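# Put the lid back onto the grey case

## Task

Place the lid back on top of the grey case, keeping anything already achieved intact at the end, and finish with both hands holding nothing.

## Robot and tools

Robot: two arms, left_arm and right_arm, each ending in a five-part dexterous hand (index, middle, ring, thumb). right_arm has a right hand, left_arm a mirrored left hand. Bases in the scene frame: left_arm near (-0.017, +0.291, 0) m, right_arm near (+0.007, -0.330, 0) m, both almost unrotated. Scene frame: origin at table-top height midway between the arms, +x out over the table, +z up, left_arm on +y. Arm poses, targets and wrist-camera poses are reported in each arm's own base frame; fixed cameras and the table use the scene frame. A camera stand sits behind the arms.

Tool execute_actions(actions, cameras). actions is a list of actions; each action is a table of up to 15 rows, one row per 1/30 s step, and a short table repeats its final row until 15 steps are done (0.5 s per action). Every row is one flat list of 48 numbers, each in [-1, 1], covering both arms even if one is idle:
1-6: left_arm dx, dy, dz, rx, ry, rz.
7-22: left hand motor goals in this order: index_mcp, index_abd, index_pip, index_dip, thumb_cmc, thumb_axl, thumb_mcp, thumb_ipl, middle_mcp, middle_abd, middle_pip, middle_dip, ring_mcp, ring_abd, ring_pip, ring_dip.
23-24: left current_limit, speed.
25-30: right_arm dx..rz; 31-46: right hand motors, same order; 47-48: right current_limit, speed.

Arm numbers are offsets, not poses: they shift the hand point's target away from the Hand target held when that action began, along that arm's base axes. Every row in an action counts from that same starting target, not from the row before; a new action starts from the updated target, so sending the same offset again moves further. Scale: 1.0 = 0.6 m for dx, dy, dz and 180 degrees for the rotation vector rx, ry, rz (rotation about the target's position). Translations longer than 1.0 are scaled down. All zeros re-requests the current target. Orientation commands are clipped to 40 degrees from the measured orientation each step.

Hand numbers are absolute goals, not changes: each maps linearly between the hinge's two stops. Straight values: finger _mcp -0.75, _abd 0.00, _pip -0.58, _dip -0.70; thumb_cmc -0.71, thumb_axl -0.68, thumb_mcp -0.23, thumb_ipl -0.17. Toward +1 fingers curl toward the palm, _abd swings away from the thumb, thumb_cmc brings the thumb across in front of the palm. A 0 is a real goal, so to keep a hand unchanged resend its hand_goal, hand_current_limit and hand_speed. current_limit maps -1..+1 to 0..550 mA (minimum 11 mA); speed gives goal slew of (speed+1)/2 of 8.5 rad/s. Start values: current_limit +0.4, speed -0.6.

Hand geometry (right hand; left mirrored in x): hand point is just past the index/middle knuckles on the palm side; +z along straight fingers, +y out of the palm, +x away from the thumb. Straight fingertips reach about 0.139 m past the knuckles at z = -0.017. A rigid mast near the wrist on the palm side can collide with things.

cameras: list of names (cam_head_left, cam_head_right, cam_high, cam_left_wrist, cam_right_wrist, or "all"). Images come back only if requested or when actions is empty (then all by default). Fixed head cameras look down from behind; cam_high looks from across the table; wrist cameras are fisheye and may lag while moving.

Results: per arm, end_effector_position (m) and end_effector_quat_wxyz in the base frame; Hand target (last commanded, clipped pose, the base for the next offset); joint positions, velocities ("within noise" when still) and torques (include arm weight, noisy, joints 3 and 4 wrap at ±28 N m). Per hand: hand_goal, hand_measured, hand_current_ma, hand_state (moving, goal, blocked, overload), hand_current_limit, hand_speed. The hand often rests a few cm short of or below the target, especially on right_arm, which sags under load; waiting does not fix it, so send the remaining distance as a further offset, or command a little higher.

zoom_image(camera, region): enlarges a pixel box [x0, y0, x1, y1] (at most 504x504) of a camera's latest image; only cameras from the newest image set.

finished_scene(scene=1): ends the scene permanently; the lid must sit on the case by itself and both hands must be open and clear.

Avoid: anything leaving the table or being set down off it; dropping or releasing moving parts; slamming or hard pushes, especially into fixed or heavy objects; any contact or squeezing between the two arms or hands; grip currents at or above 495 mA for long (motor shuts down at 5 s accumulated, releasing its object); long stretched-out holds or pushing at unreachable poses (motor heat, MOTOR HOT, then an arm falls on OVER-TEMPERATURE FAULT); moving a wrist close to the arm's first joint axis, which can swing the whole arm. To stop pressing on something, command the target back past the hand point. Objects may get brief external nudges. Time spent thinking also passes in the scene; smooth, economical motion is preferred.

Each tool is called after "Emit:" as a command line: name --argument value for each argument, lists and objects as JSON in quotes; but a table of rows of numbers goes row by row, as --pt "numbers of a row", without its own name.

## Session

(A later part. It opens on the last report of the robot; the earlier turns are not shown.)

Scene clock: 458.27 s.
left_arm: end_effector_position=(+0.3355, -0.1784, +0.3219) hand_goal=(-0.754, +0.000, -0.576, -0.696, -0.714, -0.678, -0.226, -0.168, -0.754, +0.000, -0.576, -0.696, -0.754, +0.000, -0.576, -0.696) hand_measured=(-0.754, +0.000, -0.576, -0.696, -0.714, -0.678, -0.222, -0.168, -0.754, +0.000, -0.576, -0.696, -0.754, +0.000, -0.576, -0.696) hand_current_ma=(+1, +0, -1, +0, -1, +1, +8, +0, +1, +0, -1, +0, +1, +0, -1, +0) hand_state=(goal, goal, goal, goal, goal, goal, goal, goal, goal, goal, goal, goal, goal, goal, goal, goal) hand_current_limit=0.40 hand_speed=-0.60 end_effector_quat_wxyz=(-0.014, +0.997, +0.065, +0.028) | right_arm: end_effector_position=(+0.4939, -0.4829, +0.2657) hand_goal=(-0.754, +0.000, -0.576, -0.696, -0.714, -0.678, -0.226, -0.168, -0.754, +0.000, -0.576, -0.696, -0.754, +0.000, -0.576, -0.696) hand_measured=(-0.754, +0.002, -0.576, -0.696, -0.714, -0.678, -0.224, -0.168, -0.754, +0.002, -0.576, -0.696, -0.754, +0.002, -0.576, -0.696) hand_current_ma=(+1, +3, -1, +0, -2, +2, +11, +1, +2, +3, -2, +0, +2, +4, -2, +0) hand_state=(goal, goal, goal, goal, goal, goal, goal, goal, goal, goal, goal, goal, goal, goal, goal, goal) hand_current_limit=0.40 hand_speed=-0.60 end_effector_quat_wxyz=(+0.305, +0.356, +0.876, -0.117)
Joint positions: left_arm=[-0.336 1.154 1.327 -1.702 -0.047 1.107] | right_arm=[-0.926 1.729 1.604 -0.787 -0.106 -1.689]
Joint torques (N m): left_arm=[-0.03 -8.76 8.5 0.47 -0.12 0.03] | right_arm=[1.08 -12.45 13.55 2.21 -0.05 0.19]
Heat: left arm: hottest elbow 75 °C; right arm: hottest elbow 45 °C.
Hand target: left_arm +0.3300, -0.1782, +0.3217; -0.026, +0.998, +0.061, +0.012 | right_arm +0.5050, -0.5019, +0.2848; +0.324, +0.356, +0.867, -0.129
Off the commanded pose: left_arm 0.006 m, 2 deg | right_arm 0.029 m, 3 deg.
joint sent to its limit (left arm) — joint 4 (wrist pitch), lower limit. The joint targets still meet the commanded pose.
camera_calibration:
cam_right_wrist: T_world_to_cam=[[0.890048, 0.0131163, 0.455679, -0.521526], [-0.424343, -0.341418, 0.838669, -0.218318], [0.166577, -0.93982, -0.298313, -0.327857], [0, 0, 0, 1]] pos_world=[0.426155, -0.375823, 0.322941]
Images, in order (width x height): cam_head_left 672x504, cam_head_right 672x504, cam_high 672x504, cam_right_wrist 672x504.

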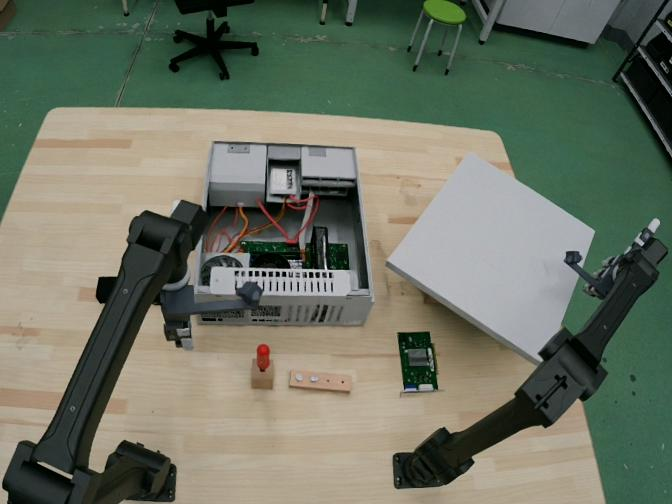

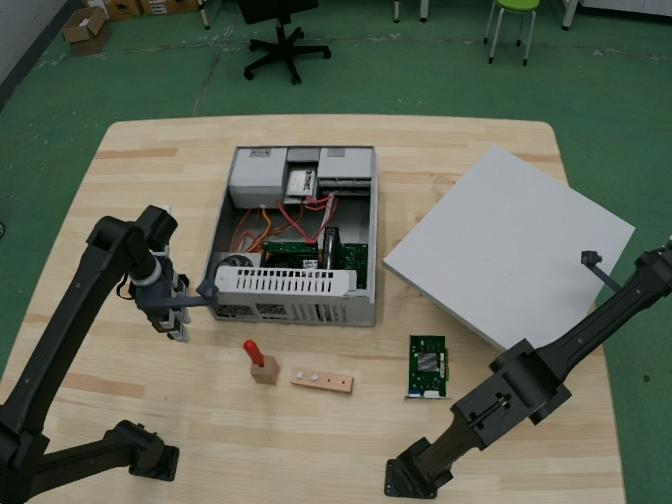

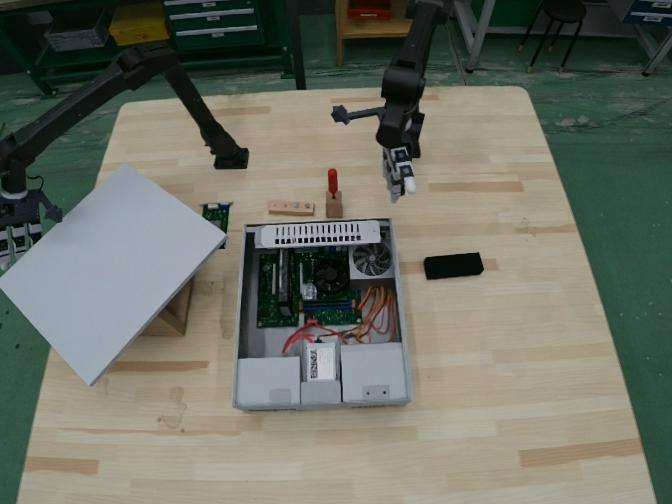

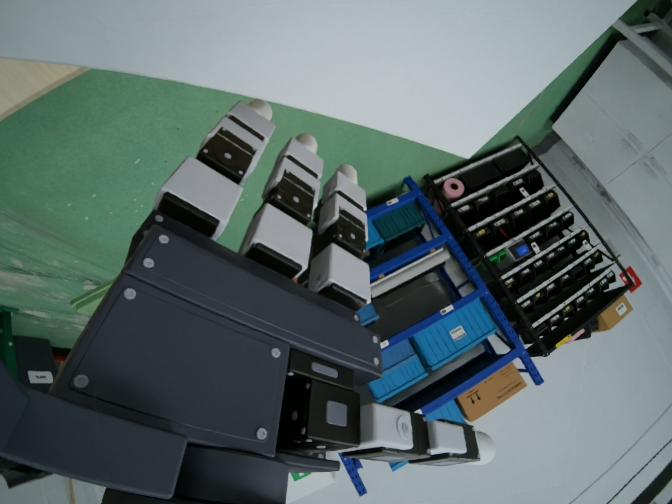

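Emit:
execute_actions --actions '[[[0,0,0,0,0,0,-0.754,0,-0.576,-0.696,-0.714,-0.678,-0.226,-0.168,-0.754,0,-0.576,-0.696,-0.754,0,-0.576,-0.696,0.4,-0.6,0.0483,0.0375,0,0,0,0,-0.754,0,-0.576,-0.696,-0.714,-0.678,-0.226,-0.168,-0.754,0,-0.576,-0.696,-0.754,0,-0.576,-0.696,0.4,-0.6]],[[0,0,0,0,0,0,-0.754,0,-0.576,-0.696,-0.714,-0.678,-0.226,-0.168,-0.754,0,-0.576,-0.696,-0.754,0,-0.576,-0.696,0.4,-0.6,0.0483,0.0375,0,0,0,0,-0.754,0,-0.576,-0.696,-0.714,-0.678,-0.226,-0.168,-0.754,0,-0.576,-0.696,-0.754,0,-0.576,-0.696,0.4,-0.6]],[[0,0,0,0,0,0,-0.754,0,-0.576,-0.696,-0.714,-0.678,-0.226,-0.168,-0.754,0,-0.576,-0.696,-0.754,0,-0.576,-0.696,0.4,-0.6,0.0264,0.027,0,0,0,0.0315,-0.754,0,-0.576,-0.696,-0.714,-0.678,-0.226,-0.168,-0.754,0,-0.576,-0.696,-0.754,0,-0.576,-0.696,0.4,-0.6]],[[0,0,0,0,0,0,-0.754,0,-0.576,-0.696,-0.714,-0.678,-0.226,-0.168,-0.754,0,-0.576,-0.696,-0.754,0,-0.576,-0.696,0.4,-0.6,0.0264,0.027,0,0,0,0.0315,-0.754,0,-0.576,-0.696,-0.714,-0.678,-0.226,-0.168,-0.754,0,-0.576,-0.696,-0.754,0,-0.576,-0.696,0.4,-0.6]]]' --cameras '["cam_head_left", "cam_head_right", "cam_high", "cam_right_wrist"]'

Scene clock: 471.37 s.
left_arm: end_effector_position=(+0.3355, -0.1784, +0.3219) hand_goal=(-0.754, +0.000, -0.576, -0.696, -0.714, -0.678, -0.226, -0.168, -0.754, +0.000, -0.576, -0.696, -0.754, +0.000, -0.576, -0.696) hand_measured=(-0.754, +0.000, -0.576, -0.696, -0.714, -0.678, -0.222, -0.168, -0.754, +0.000, -0.576, -0.696, -0.754, +0.000, -0.576, -0.696) hand_current_ma=(+1, +0, -1, +0, -1, +1, +8, +0, +1, +0, -1, +0, +1, +0, -1, +0) hand_state=(goal, goal, goal, goal, goal, goal, goal, goal, goal, goal, goal, goal, goal, goal, goal, goal) hand_current_limit=0.40 hand_speed=-0.60 end_effector_quat_wxyz=(-0.014, +0.997, +0.065, +0.028) | right_arm: end_effector_position=(+0.5747, -0.4252, +0.2702) hand_goal=(-0.754, +0.000, -0.576, -0.696, -0.714, -0.678, -0.226, -0.168, -0.754, +0.000, -0.576, -0.696, -0.754, +0.000, -0.576, -0.696) hand_measured=(-0.752, +0.002, -0.576, -0.696, -0.714, -0.678, -0.224, -0.168, -0.752, +0.002, -0.576, -0.696, -0.752, +0.002, -0.576, -0.696) hand_current_ma=(+3, +3, -1, +0, +0, +2, +11, +1, +3, +3, -1, +0, +5, +4, -1, +0) hand_state=(goal, goal, goal, goal, goal, goal, goal, goal, goal, goal, goal, goal, goal, goal, goal, goal) hand_current_limit=0.40 hand_speed=-0.60 end_effector_quat_wxyz=(+0.323, +0.282, +0.898, -0.096)
Joint positions: left_arm=[-0.336 1.154 1.327 -1.702 -0.047 1.107] | right_arm=[-0.788 1.79 1.69 -0.794 -0.123 -1.706]
Joint torques (N m): left_arm=[0.03 -8.82 8.49 0.43 -0.11 0.04] | right_arm=[3.02 -13.22 13.61 1.46 -0.29 0.11]
Heat: left arm: hottest elbow 66 °C; right arm: hottest elbow 52 °C.
Hand target: left_arm +0.3300, -0.1782, +0.3217; -0.026, +0.998, +0.061, +0.012 | right_arm +0.5948, -0.4244, +0.2848; +0.335, +0.269, +0.898, -0.096
Off the commanded pose: left_arm 0.006 m, 2 deg | right_arm 0.025 m, 2 deg.
joint sent to its limit (left arm) — joint 4 (wrist pitch), lower limit. The joint targets still meet the commanded pose.
camera_calibration:
cam_right_wrist: T_world_to_cam=[[0.868406, 0.162752, 0.468382, -0.523618], [-0.37756, -0.395294, 0.837372, -0.217407], [0.321433, -0.904021, -0.281827, -0.363926], [0, 0, 0, 1]] pos_world=[0.489607, -0.329717, 0.32474]
Images, in order (width x height): cam_head_left 672x504, cam_head_right 672x504, cam_high 672x504, cam_right_wrist 672x504.

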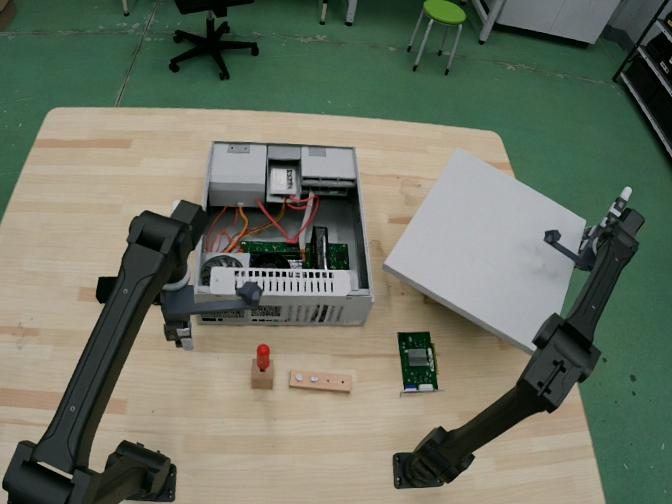

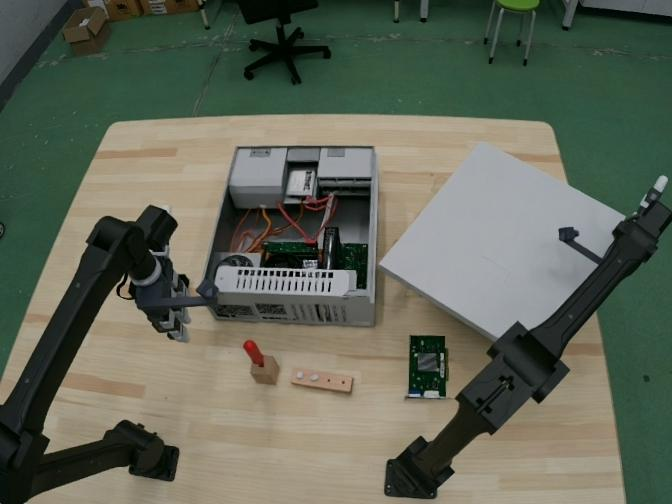

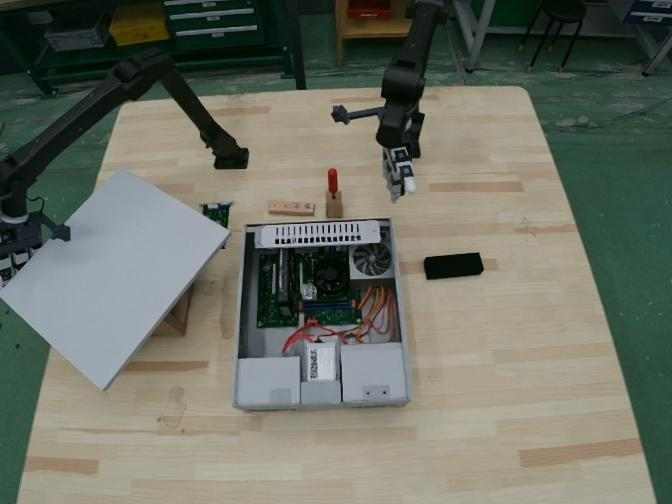

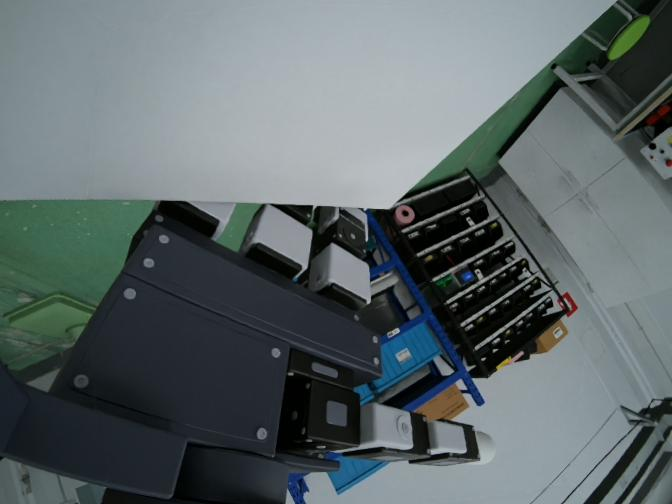

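Emit:
execute_actions --actions '[[[0,0,0,0,0,0,-0.754,0,-0.576,-0.696,-0.714,-0.678,-0.226,-0.168,-0.754,0,-0.576,-0.696,-0.754,0,-0.576,-0.696,0.4,-0.6,0.03,0.03,0,0,0,0.0315,-0.754,0,-0.576,-0.696,-0.714,-0.678,-0.226,-0.168,-0.754,0,-0.576,-0.696,-0.754,0,-0.576,-0.696,0.4,-0.6]],[[0,0,0,0,0,0,-0.754,0,-0.576,-0.696,-0.714,-0.678,-0.226,-0.168,-0.754,0,-0.576,-0.696,-0.754,0,-0.576,-0.696,0.4,-0.6,0.03,0.035,0,0,0,0.0315,-0.754,0,-0.576,-0.696,-0.714,-0.678,-0.226,-0.168,-0.754,0,-0.576,-0.696,-0.754,0,-0.576,-0.696,0.4,-0.6]],[[0,0,0,0,0,0,-0.754,0,-0.576,-0.696,-0.714,-0.678,-0.226,-0.168,-0.754,0,-0.576,-0.696,-0.754,0,-0.576,-0.696,0.4,-0.6,0.025,0.04,0,0,0,0.0315,-0.754,0,-0.576,-0.696,-0.714,-0.678,-0.226,-0.168,-0.754,0,-0.576,-0.696,-0.754,0,-0.576,-0.696,0.4,-0.6]]]' --cameras '["cam_head_left", "cam_head_right", "cam_high", "cam_right_wrist"]'

Scene clock: 478.37 s.
left_arm: end_effector_position=(+0.3355, -0.1784, +0.3219) hand_goal=(-0.754, +0.000, -0.576, -0.696, -0.714, -0.678, -0.226, -0.168, -0.754, +0.000, -0.576, -0.696, -0.754, +0.000, -0.576, -0.696) hand_measured=(-0.754, +0.000, -0.576, -0.696, -0.714, -0.678, -0.222, -0.168, -0.754, +0.000, -0.576, -0.696, -0.754, +0.000, -0.576, -0.696) hand_current_ma=(+1, +0, -1, +0, -1, +1, +8, +0, +1, +0, -1, +0, +1, +0, -1, +0) hand_state=(goal, goal, goal, goal, goal, goal, goal, goal, goal, goal, goal, goal, goal, goal, goal, goal) hand_current_limit=0.40 hand_speed=-0.60 end_effector_quat_wxyz=(-0.014, +0.997, +0.065, +0.028) | right_arm: end_effector_position=(+0.6237, -0.3738, +0.2733) hand_goal=(-0.754, +0.000, -0.576, -0.696, -0.714, -0.678, -0.226, -0.168, -0.754, +0.000, -0.576, -0.696, -0.754, +0.000, -0.576, -0.696) hand_measured=(-0.762, +0.002, -0.580, -0.696, -0.714, -0.678, -0.224, -0.168, -0.764, +0.002, -0.576, -0.696, -0.756, +0.002, -0.576, -0.696) hand_current_ma=(-27, +3, -9, +0, +0, +2, +11, +1, -31, +3, -1, +0, -4, +4, -1, +0) hand_state=(goal, goal, goal, goal, goal, goal, goal, goal, goal, goal, goal, goal, goal, goal, goal, goal) hand_current_limit=0.40 hand_speed=-0.60 end_effector_quat_wxyz=(+0.335, +0.156, +0.928, -0.050)
Joint positions: left_arm=[-0.336 1.154 1.327 -1.702 -0.047 1.107] | right_arm=[-0.717 1.885 1.835 -0.87 -0.253 -1.869]
Joint torques (N m): left_arm=[-0.03 -8.82 8.5 0.44 -0.12 0.04] | right_arm=[3.78 -14.27 13.5 1.24 -0.66 0]
Heat: left arm: hottest elbow 63 °C; right arm: hottest elbow 54 °C.
Hand target: left_arm +0.3300, -0.1782, +0.3217; -0.026, +0.998, +0.061, +0.012 | right_arm +0.6457, -0.3613, +0.2848; +0.346, +0.133, +0.928, -0.046
Off the commanded pose: left_arm 0.006 m, 2 deg | right_arm 0.028 m, 3 deg.
joint sent to its limit (left arm) — joint 4 (wrist pitch), lower limit. The joint targets still meet the commanded pose.
camera_calibration:
cam_right_wrist: T_world_to_cam=[[0.788338, 0.393777, 0.472718, -0.440896], [-0.259986, -0.483155, 0.836043, -0.287054], [0.557611, -0.781985, -0.278513, -0.435044], [0, 0, 0, 1]] pos_world=[0.51553, -0.305274, 0.327243]
Images, in order (width x height): cam_head_left 672x504, cam_head_right 672x504, cam_high 672x504, cam_right_wrist 672x504.

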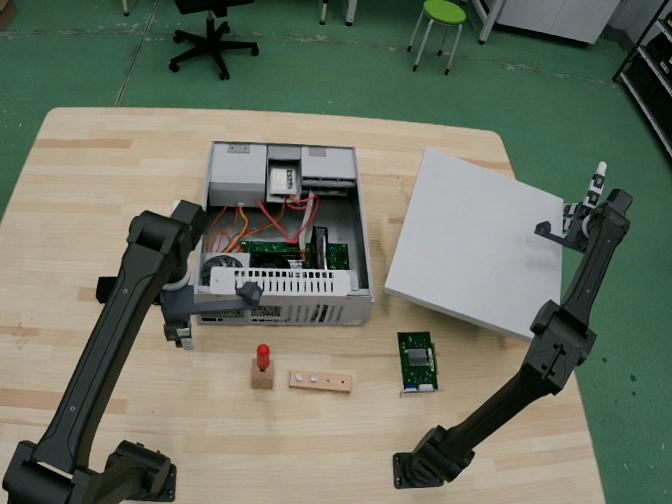

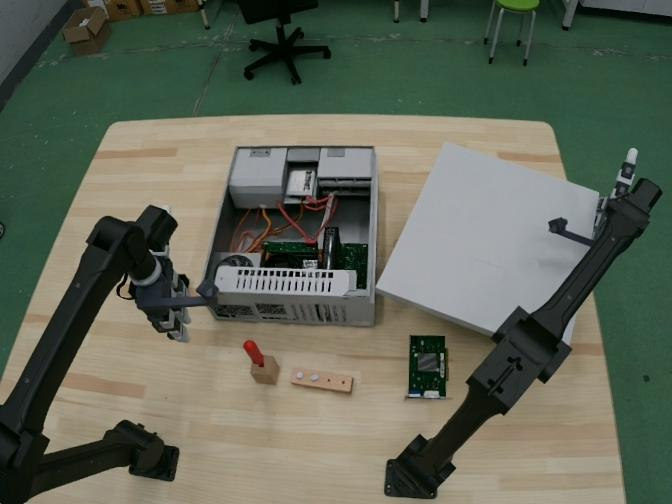

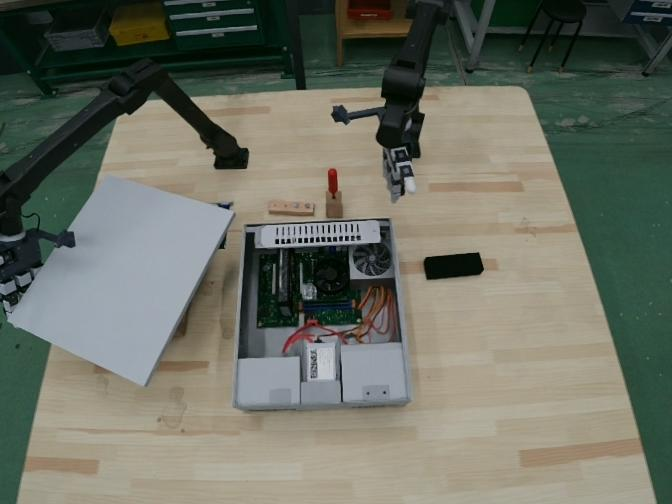

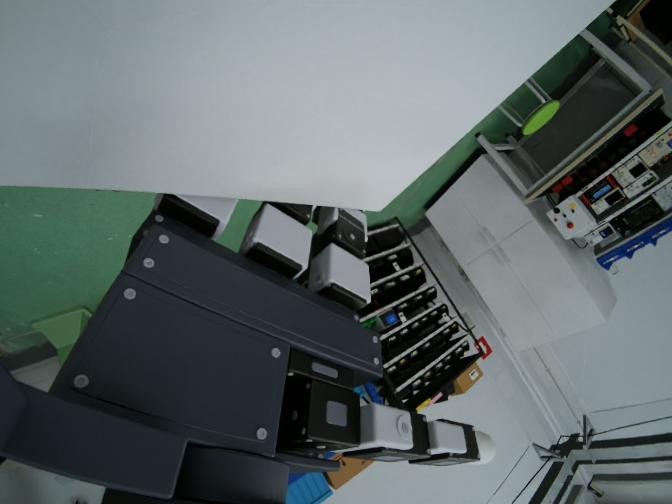

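Emit:
execute_actions --actions '[[[0,0,0,0,0,0,-0.754,0,-0.576,-0.696,-0.714,-0.678,-0.226,-0.168,-0.754,0,-0.576,-0.696,-0.754,0,-0.576,-0.696,0.4,-0.6,0.012,0.044,0,0,0,0.038,-0.754,0,-0.576,-0.696,-0.714,-0.678,-0.226,-0.168,-0.754,0,-0.576,-0.696,-0.754,0,-0.576,-0.696,0.4,-0.6]],[[0,0,0,0,0,0,-0.754,0,-0.576,-0.696,-0.714,-0.678,-0.226,-0.168,-0.754,0,-0.576,-0.696,-0.754,0,-0.576,-0.696,0.4,-0.6,0.01,0.045,0,0,0,0.038,-0.754,0,-0.576,-0.696,-0.714,-0.678,-0.226,-0.168,-0.754,0,-0.576,-0.696,-0.754,0,-0.576,-0.696,0.4,-0.6]],[[0,0,0,0,0,0,-0.754,0,-0.576,-0.696,-0.714,-0.678,-0.226,-0.168,-0.754,0,-0.576,-0.696,-0.754,0,-0.576,-0.696,0.4,-0.6,0.005,0.045,0,0,0,0.038,-0.754,0,-0.576,-0.696,-0.714,-0.678,-0.226,-0.168,-0.754,0,-0.576,-0.696,-0.754,0,-0.576,-0.696,0.4,-0.6]]]' --cameras '["cam_head_left", "cam_head_right", "cam_high", "cam_right_wrist"]'

Scene clock: 485.97 s.
left_arm: end_effector_position=(+0.3355, -0.1784, +0.3219) hand_goal=(-0.754, +0.000, -0.576, -0.696, -0.714, -0.678, -0.226, -0.168, -0.754, +0.000, -0.576, -0.696, -0.754, +0.000, -0.576, -0.696) hand_measured=(-0.754, +0.000, -0.576, -0.696, -0.714, -0.678, -0.222, -0.168, -0.754, +0.000, -0.576, -0.696, -0.754, +0.000, -0.576, -0.696) hand_current_ma=(+1, +0, -1, +0, -1, +1, +8, +0, +1, +0, -1, +0, +1, +0, -1, +0) hand_state=(goal, goal, goal, goal, goal, goal, goal, goal, goal, goal, goal, goal, goal, goal, goal, goal) hand_current_limit=0.40 hand_speed=-0.60 end_effector_quat_wxyz=(-0.014, +0.997, +0.065, +0.028) | right_arm: end_effector_position=(+0.6354, -0.3182, +0.2725) hand_goal=(-0.754, +0.000, -0.576, -0.696, -0.714, -0.678, -0.226, -0.168, -0.754, +0.000, -0.576, -0.696, -0.754, +0.000, -0.576, -0.696) hand_measured=(-0.756, +0.002, -0.578, -0.696, -0.714, -0.678, -0.224, -0.168, -0.756, +0.002, -0.576, -0.696, -0.758, +0.002, -0.576, -0.696) hand_current_ma=(-3, +3, -7, +0, +0, +2, +11, +1, -3, +3, -1, +0, -13, +4, -1, +0) hand_state=(goal, goal, goal, goal, goal, goal, goal, goal, goal, goal, goal, goal, goal, goal, goal, goal) hand_current_limit=0.40 hand_speed=-0.60 end_effector_quat_wxyz=(+0.342, +0.005, +0.940, -0.002)
Joint positions: left_arm=[-0.336 1.154 1.327 -1.702 -0.047 1.107] | right_arm=[-0.671 1.943 1.928 -0.97 -0.405 -2.107]
Joint torques (N m): left_arm=[0.21 -8.82 8.51 0.44 -0.12 0.04] | right_arm=[6.07 -15.38 12.79 0.61 -1.31 0.1]
Heat: left arm: hottest elbow 60 °C; right arm: hottest elbow 55 °C.
Hand target: left_arm +0.3300, -0.1782, +0.3217; -0.026, +0.998, +0.061, +0.012 | right_arm +0.6618, -0.2809, +0.2848; +0.348, -0.034, +0.937, +0.017
Off the commanded pose: left_arm 0.006 m, 2 deg | right_arm 0.047 m, 5 deg.
joint sent to its limit (left arm) — joint 4 (wrist pitch), lower limit. The joint targets still meet the commanded pose.
joint sent to its limit (right arm) — joint 6 (wrist roll), lower limit. The joint targets still meet the commanded pose.
camera_calibration:
cam_right_wrist: T_world_to_cam=[[0.622952, 0.626171, 0.468872, -0.291519], [-0.101567, -0.529564, 0.842168, -0.373547], [0.775639, -0.572252, -0.266294, -0.47337], [0, 0, 0, 1]] pos_world=[0.510826, -0.286164, 0.325219]
Images, in order (width x height): cam_head_left 672x504, cam_head_right 672x504, cam_high 672x504, cam_right_wrist 672x504.

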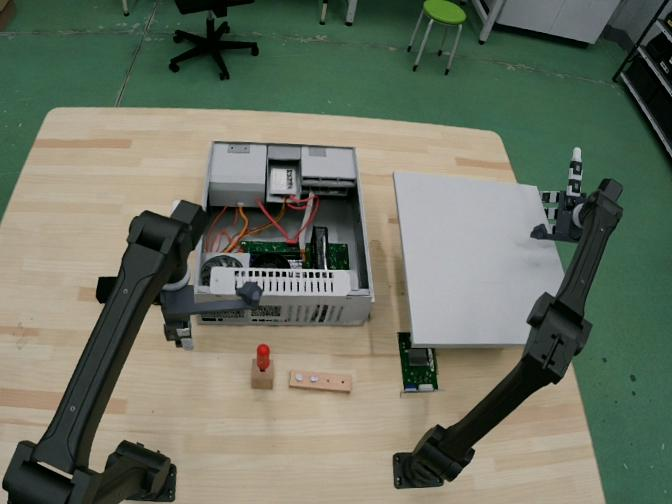

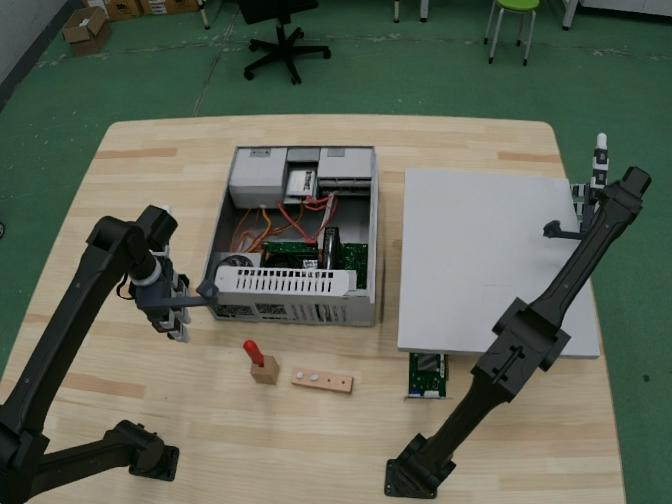

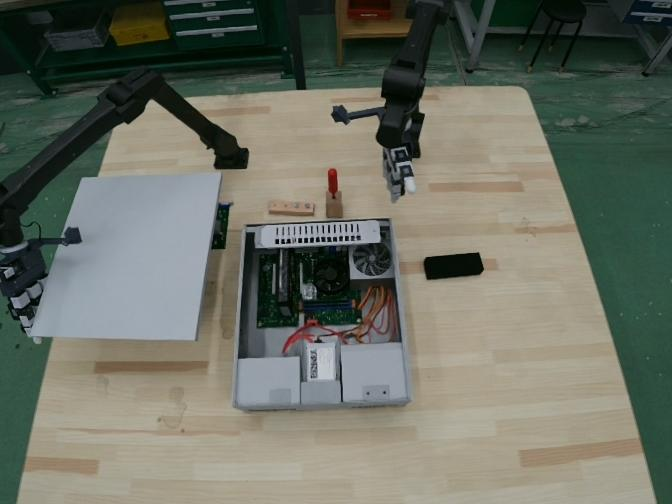

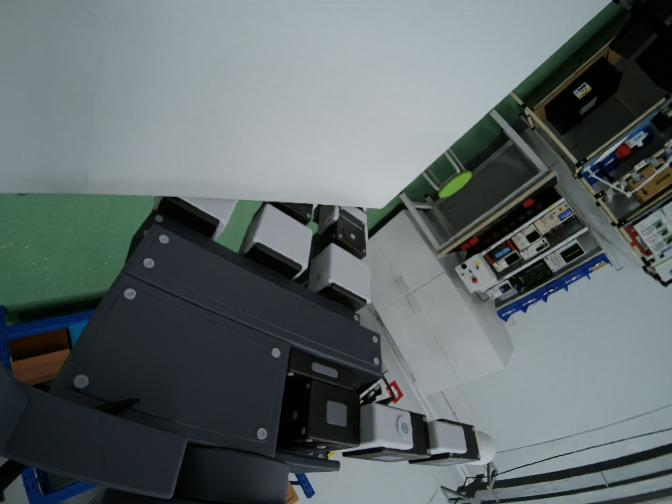

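Emit:
execute_actions --actions '[[[0,0,0,0,0,0,0.274,0,-0.5,-0.65,0.571,-0.678,-0.226,-0.168,0.274,0,-0.5,-0.65,0.274,0,-0.5,-0.65,0.4,-0.6,-0.035,-0.15,0.0125,0,0,0,-0.754,0,-0.576,-0.696,-0.714,-0.678,-0.226,-0.168,-0.754,0,-0.576,-0.696,-0.754,0,-0.576,-0.696,0.4,-0.6]],[[0.0976,-0.1389,0,0,0,-0.0157,0.274,0,-0.5,-0.65,0.571,-0.678,-0.226,-0.168,0.274,0,-0.5,-0.65,0.274,0,-0.5,-0.65,0.4,-0.6,-0.035,-0.15,0.0125,0,0,0,-0.754,0,-0.576,-0.696,-0.714,-0.678,-0.226,-0.168,-0.754,0,-0.576,-0.696,-0.754,0,-0.576,-0.696,0.4,-0.6]],[[0.0976,-0.1389,0,0,0,-0.0157,0.274,0,-0.5,-0.65,0.571,-0.678,-0.226,-0.168,0.274,0,-0.5,-0.65,0.274,0,-0.5,-0.65,0.4,-0.6,-0.0917,-0.03,-0.055,0,0.074,-0.0427,-0.754,0,-0.576,-0.696,-0.714,-0.678,-0.226,-0.168,-0.754,0,-0.576,-0.696,-0.754,0,-0.576,-0.696,0.4,-0.6]],[[0.0976,-0.1389,0,0,0,-0.0157,0.274,0,-0.5,-0.65,0.571,-0.678,-0.226,-0.168,0.274,0,-0.5,-0.65,0.274,0,-0.5,-0.65,0.4,-0.6,-0.0917,-0.03,-0.055,0,0.074,-0.0427,0.274,0,-0.5,-0.65,0.571,-0.678,-0.226,-0.168,0.274,0,-0.5,-0.65,0.274,0,-0.5,-0.65,0.4,-0.6]],[[0,0,-0.1417,0,0,0,0.274,0,-0.5,-0.65,0.571,-0.678,-0.226,-0.168,0.274,0,-0.5,-0.65,0.274,0,-0.5,-0.65,0.4,-0.6,-0.0917,-0.03,-0.055,0,0.074,-0.0427,0.274,0,-0.5,-0.65,0.571,-0.678,-0.226,-0.168,0.274,0,-0.5,-0.65,0.274,0,-0.5,-0.65,0.4,-0.6]]]' --cameras '["all"]'

Scene clock: 515.80 s.
left_arm: end_effector_position=(+0.5006, -0.4265, +0.2434) hand_goal=(+0.274, +0.000, -0.500, -0.650, +0.570, -0.678, -0.226, -0.168, +0.274, +0.000, -0.500, -0.650, +0.274, +0.000, -0.500, -0.650) hand_measured=(+0.258, +0.000, -0.504, -0.654, +0.570, -0.678, -0.222, -0.168, +0.260, +0.000, -0.504, -0.652, +0.260, +0.000, -0.504, -0.654) hand_current_ma=(-41, +0, -6, -5, +0, +1, +9, +0, -37, +0, -5, -5, -34, +0, -5, -5) hand_state=(goal, goal, goal, goal, goal, goal, goal, goal, goal, goal, goal, goal, goal, goal, goal, goal) hand_current_limit=0.40 hand_speed=-0.60 end_effector_quat_wxyz=(-0.023, +0.999, -0.018, +0.013) | right_arm: end_effector_position=(+0.4516, -0.5052, +0.1951) hand_goal=(+0.274, +0.000, -0.500, -0.650, +0.570, -0.678, -0.226, -0.168, +0.274, +0.000, -0.500, -0.650, +0.274, +0.000, -0.500, -0.650) hand_measured=(+0.254, +0.002, -0.504, -0.652, +0.568, -0.678, -0.224, -0.168, +0.254, +0.002, -0.504, -0.652, +0.256, +0.002, -0.504, -0.654) hand_current_ma=(-79, +3, -12, -8, -8, +2, +11, +1, -78, +3, -11, -8, -70, +4, -10, -9) hand_state=(blocked, goal, goal, goal, goal, goal, goal, goal, blocked, goal, goal, goal, goal, goal, goal, goal) hand_current_limit=0.40 hand_speed=-0.60 end_effector_quat_wxyz=(-0.003, +0.205, +0.978, -0.045)
Joint positions: left_arm=[-0.632 1.904 1.977 -1.649 -0.053 0.974] | right_arm=[-0.947 2.224 2.379 -1.669 0.071 -2.107]
Joint torques (N m): left_arm=[0.44 -19.9 9.36 1.1 0.13 -0.08] | right_arm=[1.03 -17.03 11.7 0.12 -0.07 0.05]
Heat: left arm: hottest elbow 54 °C; right arm: hottest elbow 55 °C.
Hand target: left_arm +0.5058, -0.4282, +0.2367; -0.025, +1.000, -0.013, +0.014 | right_arm +0.4547, -0.5151, +0.2008; +0.006, +0.158, +0.987, -0.041
Off the commanded pose: left_arm 0.008 m, 1 deg | right_arm 0.012 m, 6 deg.
joint sent to its limit (right arm) — joint 4 (wrist pitch), lower limit; joint 6 (wrist roll), lower limit. The joint targets are off in orientation, not in position.
camera_calibration:
cam_left_wrist: T_world_to_cam=[[-0.783371, 0.621504, -0.00798416, 0.628032], [0.421191, 0.540247, 0.728513, -0.201286], [0.457087, 0.567333, -0.684986, 0.311079], [0, 0, 0, 1]] pos_world=[0.434572, -0.458065, 0.364738]
cam_right_wrist: T_world_to_cam=[[0.960985, 0.263837, -0.0830549, -0.251646], [0.232923, -0.609945, 0.757439, -0.601203], [0.149182, -0.747233, -0.647602, -0.18951], [0, 0, 0, 1]] pos_world=[0.410133, -0.441916, 0.311747]

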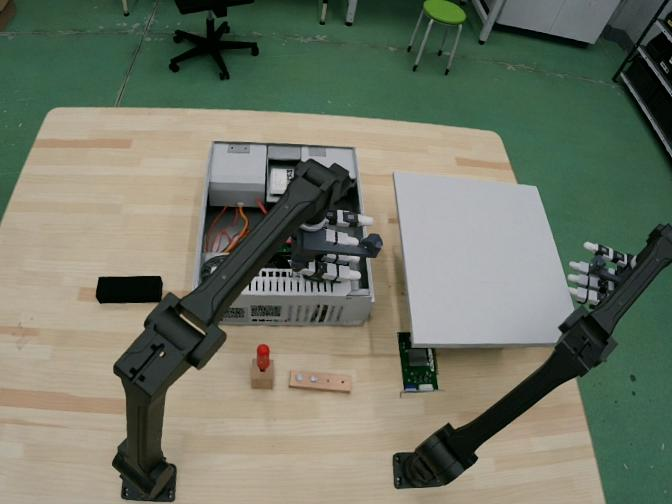

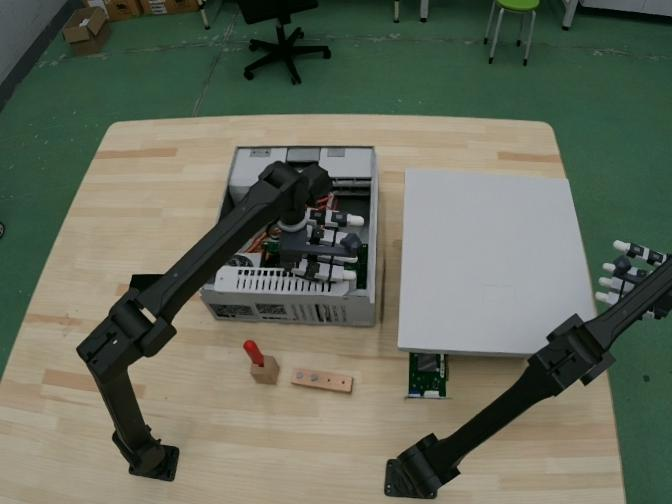

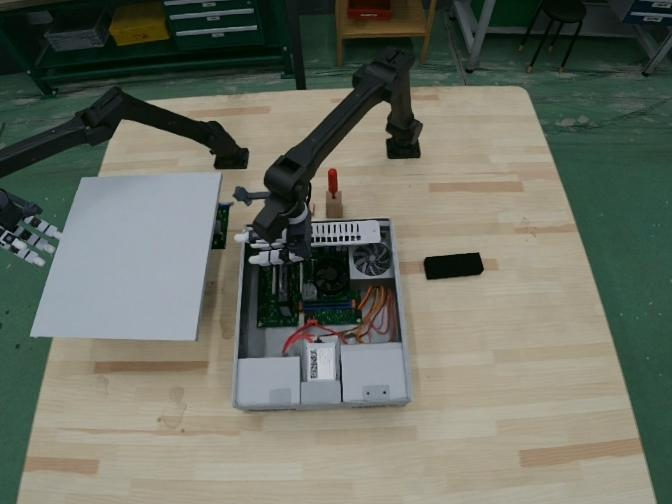

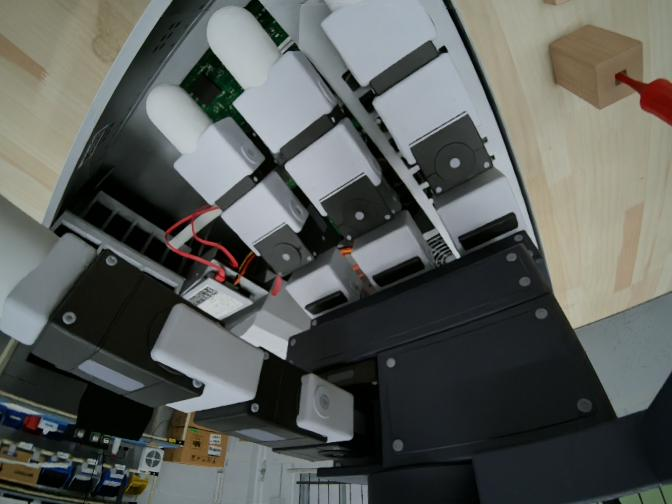

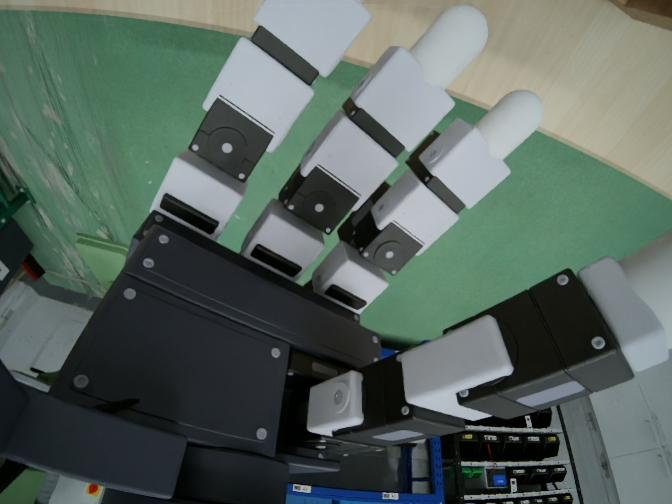

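Emit:
zoom_image --camera "cam_high" --region '[190, 170, 330, 290]'

Emit:
zoom_image --camera "cam_head_right" --region '[270, 150, 420, 300]'

Emit:
zoom_image --camera "cam_head_left" --region '[540, 170, 672, 302]'

Scaled by 3.600 from the camera's 672x504 image, which has a finer 960x720 frame.

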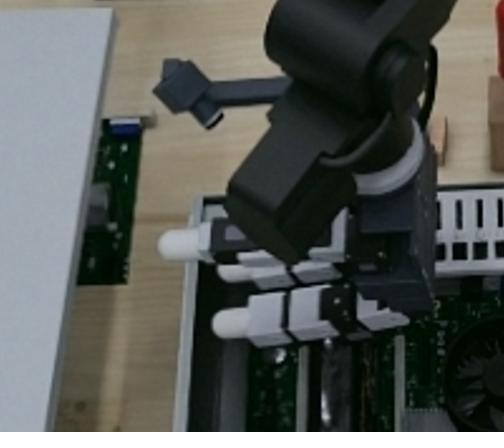

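Scaled by 3.360 from the camera's 672x504 image, which has a finer 960x720 frame.

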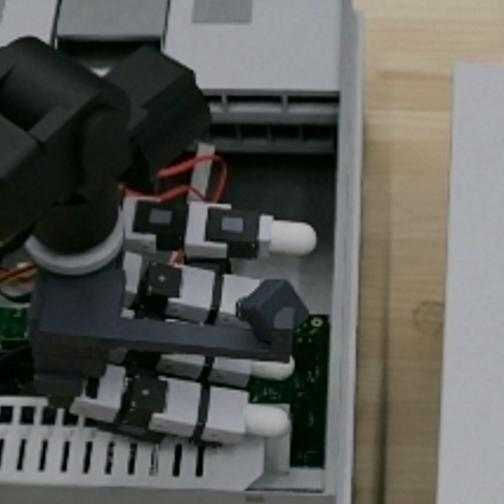

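Scaled by 3.818 from the camera's 672x504 image, which has a finer 960x720 frame.

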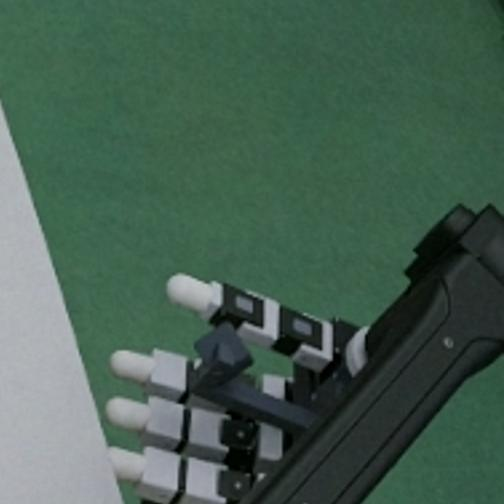

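Emit:
execute_actions --actions '[[[0,0,-0.0583,0,0,-0.012,0.274,0,-0.5,-0.65,0.571,-0.678,-0.226,-0.168,0.274,0,-0.5,-0.65,0.274,0,-0.5,-0.65,0.4,-0.6,0.0083,0.0233,-0.035,0,0,0.0167,0.274,0,-0.5,-0.65,0.571,-0.678,-0.226,-0.168,0.274,0,-0.5,-0.65,0.274,0,-0.5,-0.65,0.4,-0.6]],[[0,-0.0567,-0.0167,0,0,0,0.274,0,-0.5,-0.65,0.571,-0.678,-0.226,-0.168,0.274,0,-0.5,-0.65,0.274,0,-0.5,-0.65,0.4,-0.6,0.0083,0.0533,0,0,0,0.0167,0.274,0,-0.5,-0.65,0.571,-0.678,-0.226,-0.168,0.274,0,-0.5,-0.65,0.274,0,-0.5,-0.65,0.4,-0.6]],[[0,-0.0567,-0.0167,0,0,0,0.274,0,-0.5,-0.65,0.571,-0.678,-0.226,-0.168,0.274,0,-0.5,-0.65,0.274,0,-0.5,-0.65,0.4,-0.6,0.0083,0.0533,0,0,0,0,0.274,0,-0.5,-0.65,0.571,-0.678,-0.226,-0.168,0.274,0,-0.5,-0.65,0.274,0,-0.5,-0.65,0.4,-0.6]]]' --cameras '["all"]'

Emit:
zoom_image --camera "cam_high" --region '[170, 170, 310, 290]'

Emit:
zoom_image --camera "cam_head_left" --region '[520, 150, 672, 302]'

Emit:
zoom_image --camera "cam_head_right" --region '[270, 150, 420, 300]'

Emit:
zoom_image --camera "cam_high" --region '[0, 170, 130, 290]'

Scene clock: 545.57 s.
left_arm: end_effector_position=(+0.4989, -0.4420, +0.2282) hand_goal=(+0.274, +0.000, -0.500, -0.650, +0.570, -0.678, -0.226, -0.168, +0.274, +0.000, -0.500, -0.650, +0.274, +0.000, -0.500, -0.650) hand_measured=(+0.258, +0.000, -0.504, -0.654, +0.570, -0.678, -0.222, -0.168, +0.258, +0.000, -0.504, -0.652, +0.240, +0.000, -0.504, -0.654) hand_current_ma=(-42, +0, -6, -5, +0, +1, +10, +0, -37, +0, -5, -5, -104, +0, -6, -5) hand_state=(goal, goal, goal, goal, goal, goal, goal, goal, goal, goal, goal, goal, blocked, goal, goal, goal) hand_current_limit=0.40 hand_speed=-0.60 end_effector_quat_wxyz=(-0.031, +0.998, -0.041, +0.025) | right_arm: end_effector_position=(+0.4662, -0.4412, +0.1731) hand_goal=(+0.274, +0.000, -0.500, -0.650, +0.570, -0.678, -0.226, -0.168, +0.274, +0.000, -0.500, -0.650, +0.274, +0.000, -0.500, -0.650) hand_measured=(+0.254, +0.002, -0.504, -0.652, +0.568, -0.678, -0.224, -0.168, +0.256, +0.002, -0.504, -0.652, +0.256, +0.002, -0.504, -0.654) hand_current_ma=(-75, +3, -12, -8, -7, +2, +11, +1, -69, +4, -9, -5, -65, +3, -10, -9) hand_state=(goal, goal, goal, goal, goal, goal, goal, goal, goal, goal, goal, goal, goal, goal, goal, goal) hand_current_limit=0.40 hand_speed=-0.60 end_effector_quat_wxyz=(-0.012, +0.165, +0.985, -0.045)
Joint positions: left_arm=[-0.657 1.925 1.971 -1.612 -0.081 0.996] | right_arm=[-0.866 2.094 2.103 -1.539 0.084 -2.107]
Joint torques (N m): left_arm=[-3.6 -12.16 11.73 2.99 1.17 -0.71] | right_arm=[2.08 -18.14 7.58 0.75 -0.21 0.04]
Heat: left arm: hottest elbow 51 °C; right arm: hottest elbow 59 °C.
Hand target: left_arm +0.5058, -0.4961, +0.1816; -0.024, +0.999, -0.031, +0.015 | right_arm +0.4697, -0.4371, +0.1799; +0.008, +0.106, +0.993, -0.041
Off the commanded pose: left_arm 0.072 m, 2 deg | right_arm 0.009 m, 7 deg.
joint sent to its limit (right arm) — joint 6 (wrist roll), lower limit. The joint targets are off in orientation, not in position.
camera_calibration:
cam_left_wrist: T_world_to_cam=[[-0.753097, 0.657736, -0.0151082, 0.63873], [0.428774, 0.508097, 0.746987, -0.20331], [0.498997, 0.556076, -0.664667, 0.279856], [0, 0, 0, 1]] pos_world=[0.428552, -0.472435, 0.347531]
cam_right_wrist: T_world_to_cam=[[0.934798, 0.340508, -0.101026, -0.235318], [0.296848, -0.592829, 0.748622, -0.569584], [0.19502, -0.7298, -0.655255, -0.170458], [0, 0, 0, 1]] pos_world=[0.422298, -0.381939, 0.290937]

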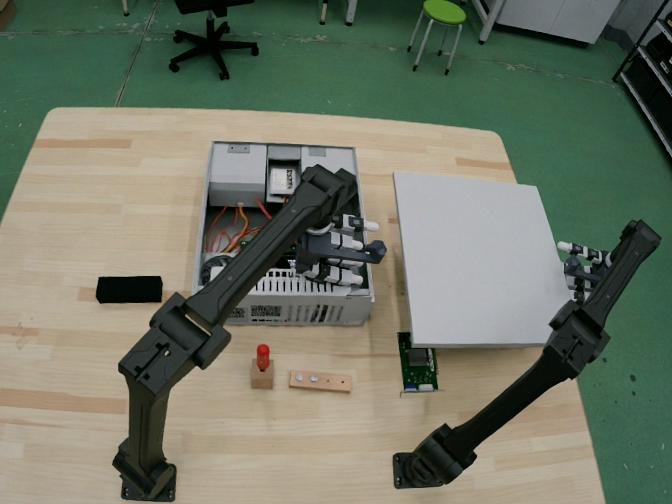

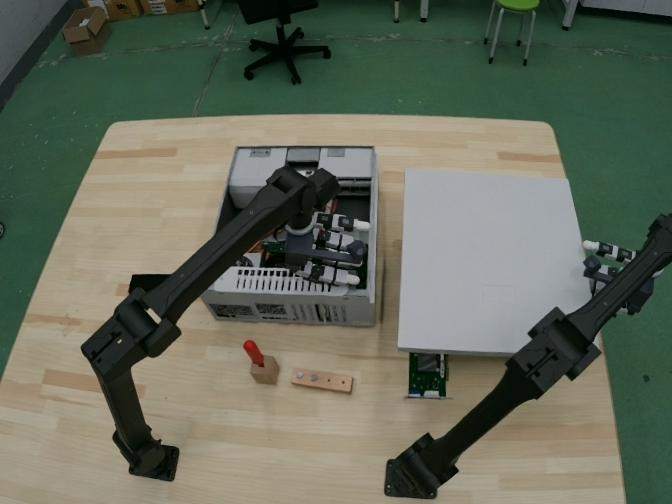

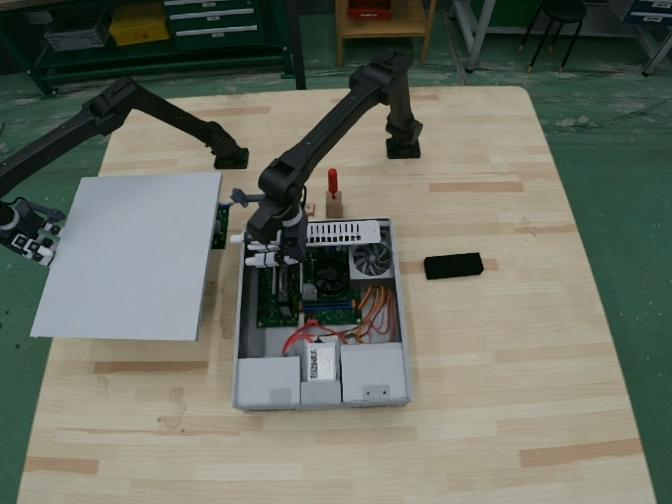

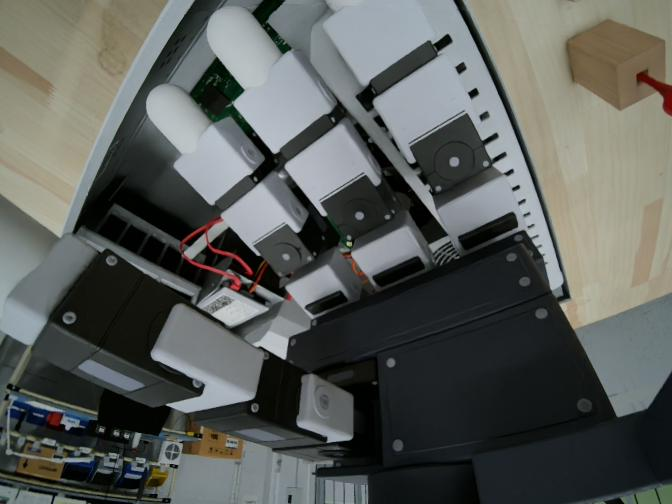

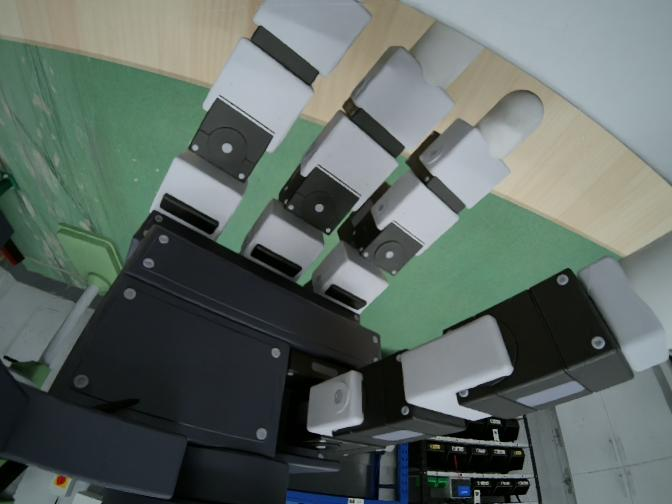

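Scaled by 3.600 from the camera's 672x504 image, which has a finer 960x720 frame.

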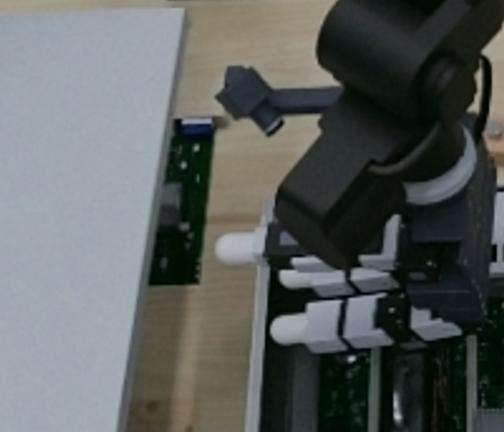

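Scaled by 3.316 from the camera's 672x504 image, which has a finer 960x720 frame.

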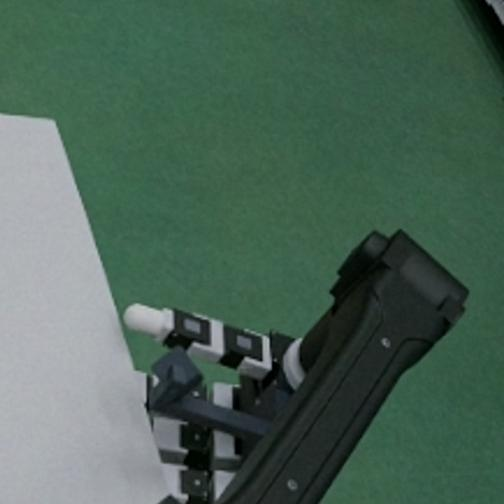

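Scaled by 3.360 from the camera's 672x504 image, which has a finer 960x720 frame.

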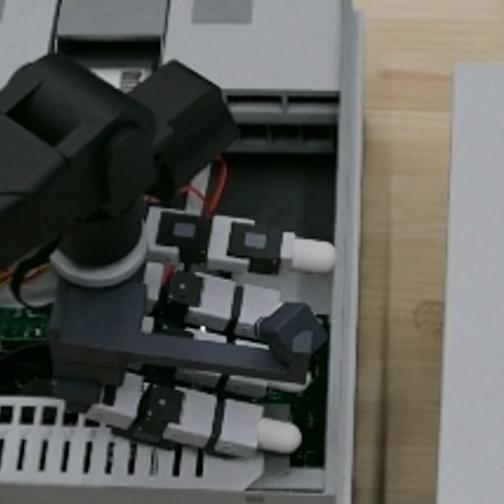

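Scaled by 3.877 from the camera's 672x504 image, which has a finer 960x720 frame.

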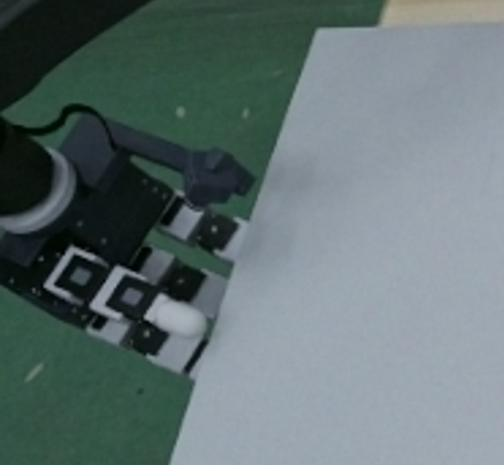

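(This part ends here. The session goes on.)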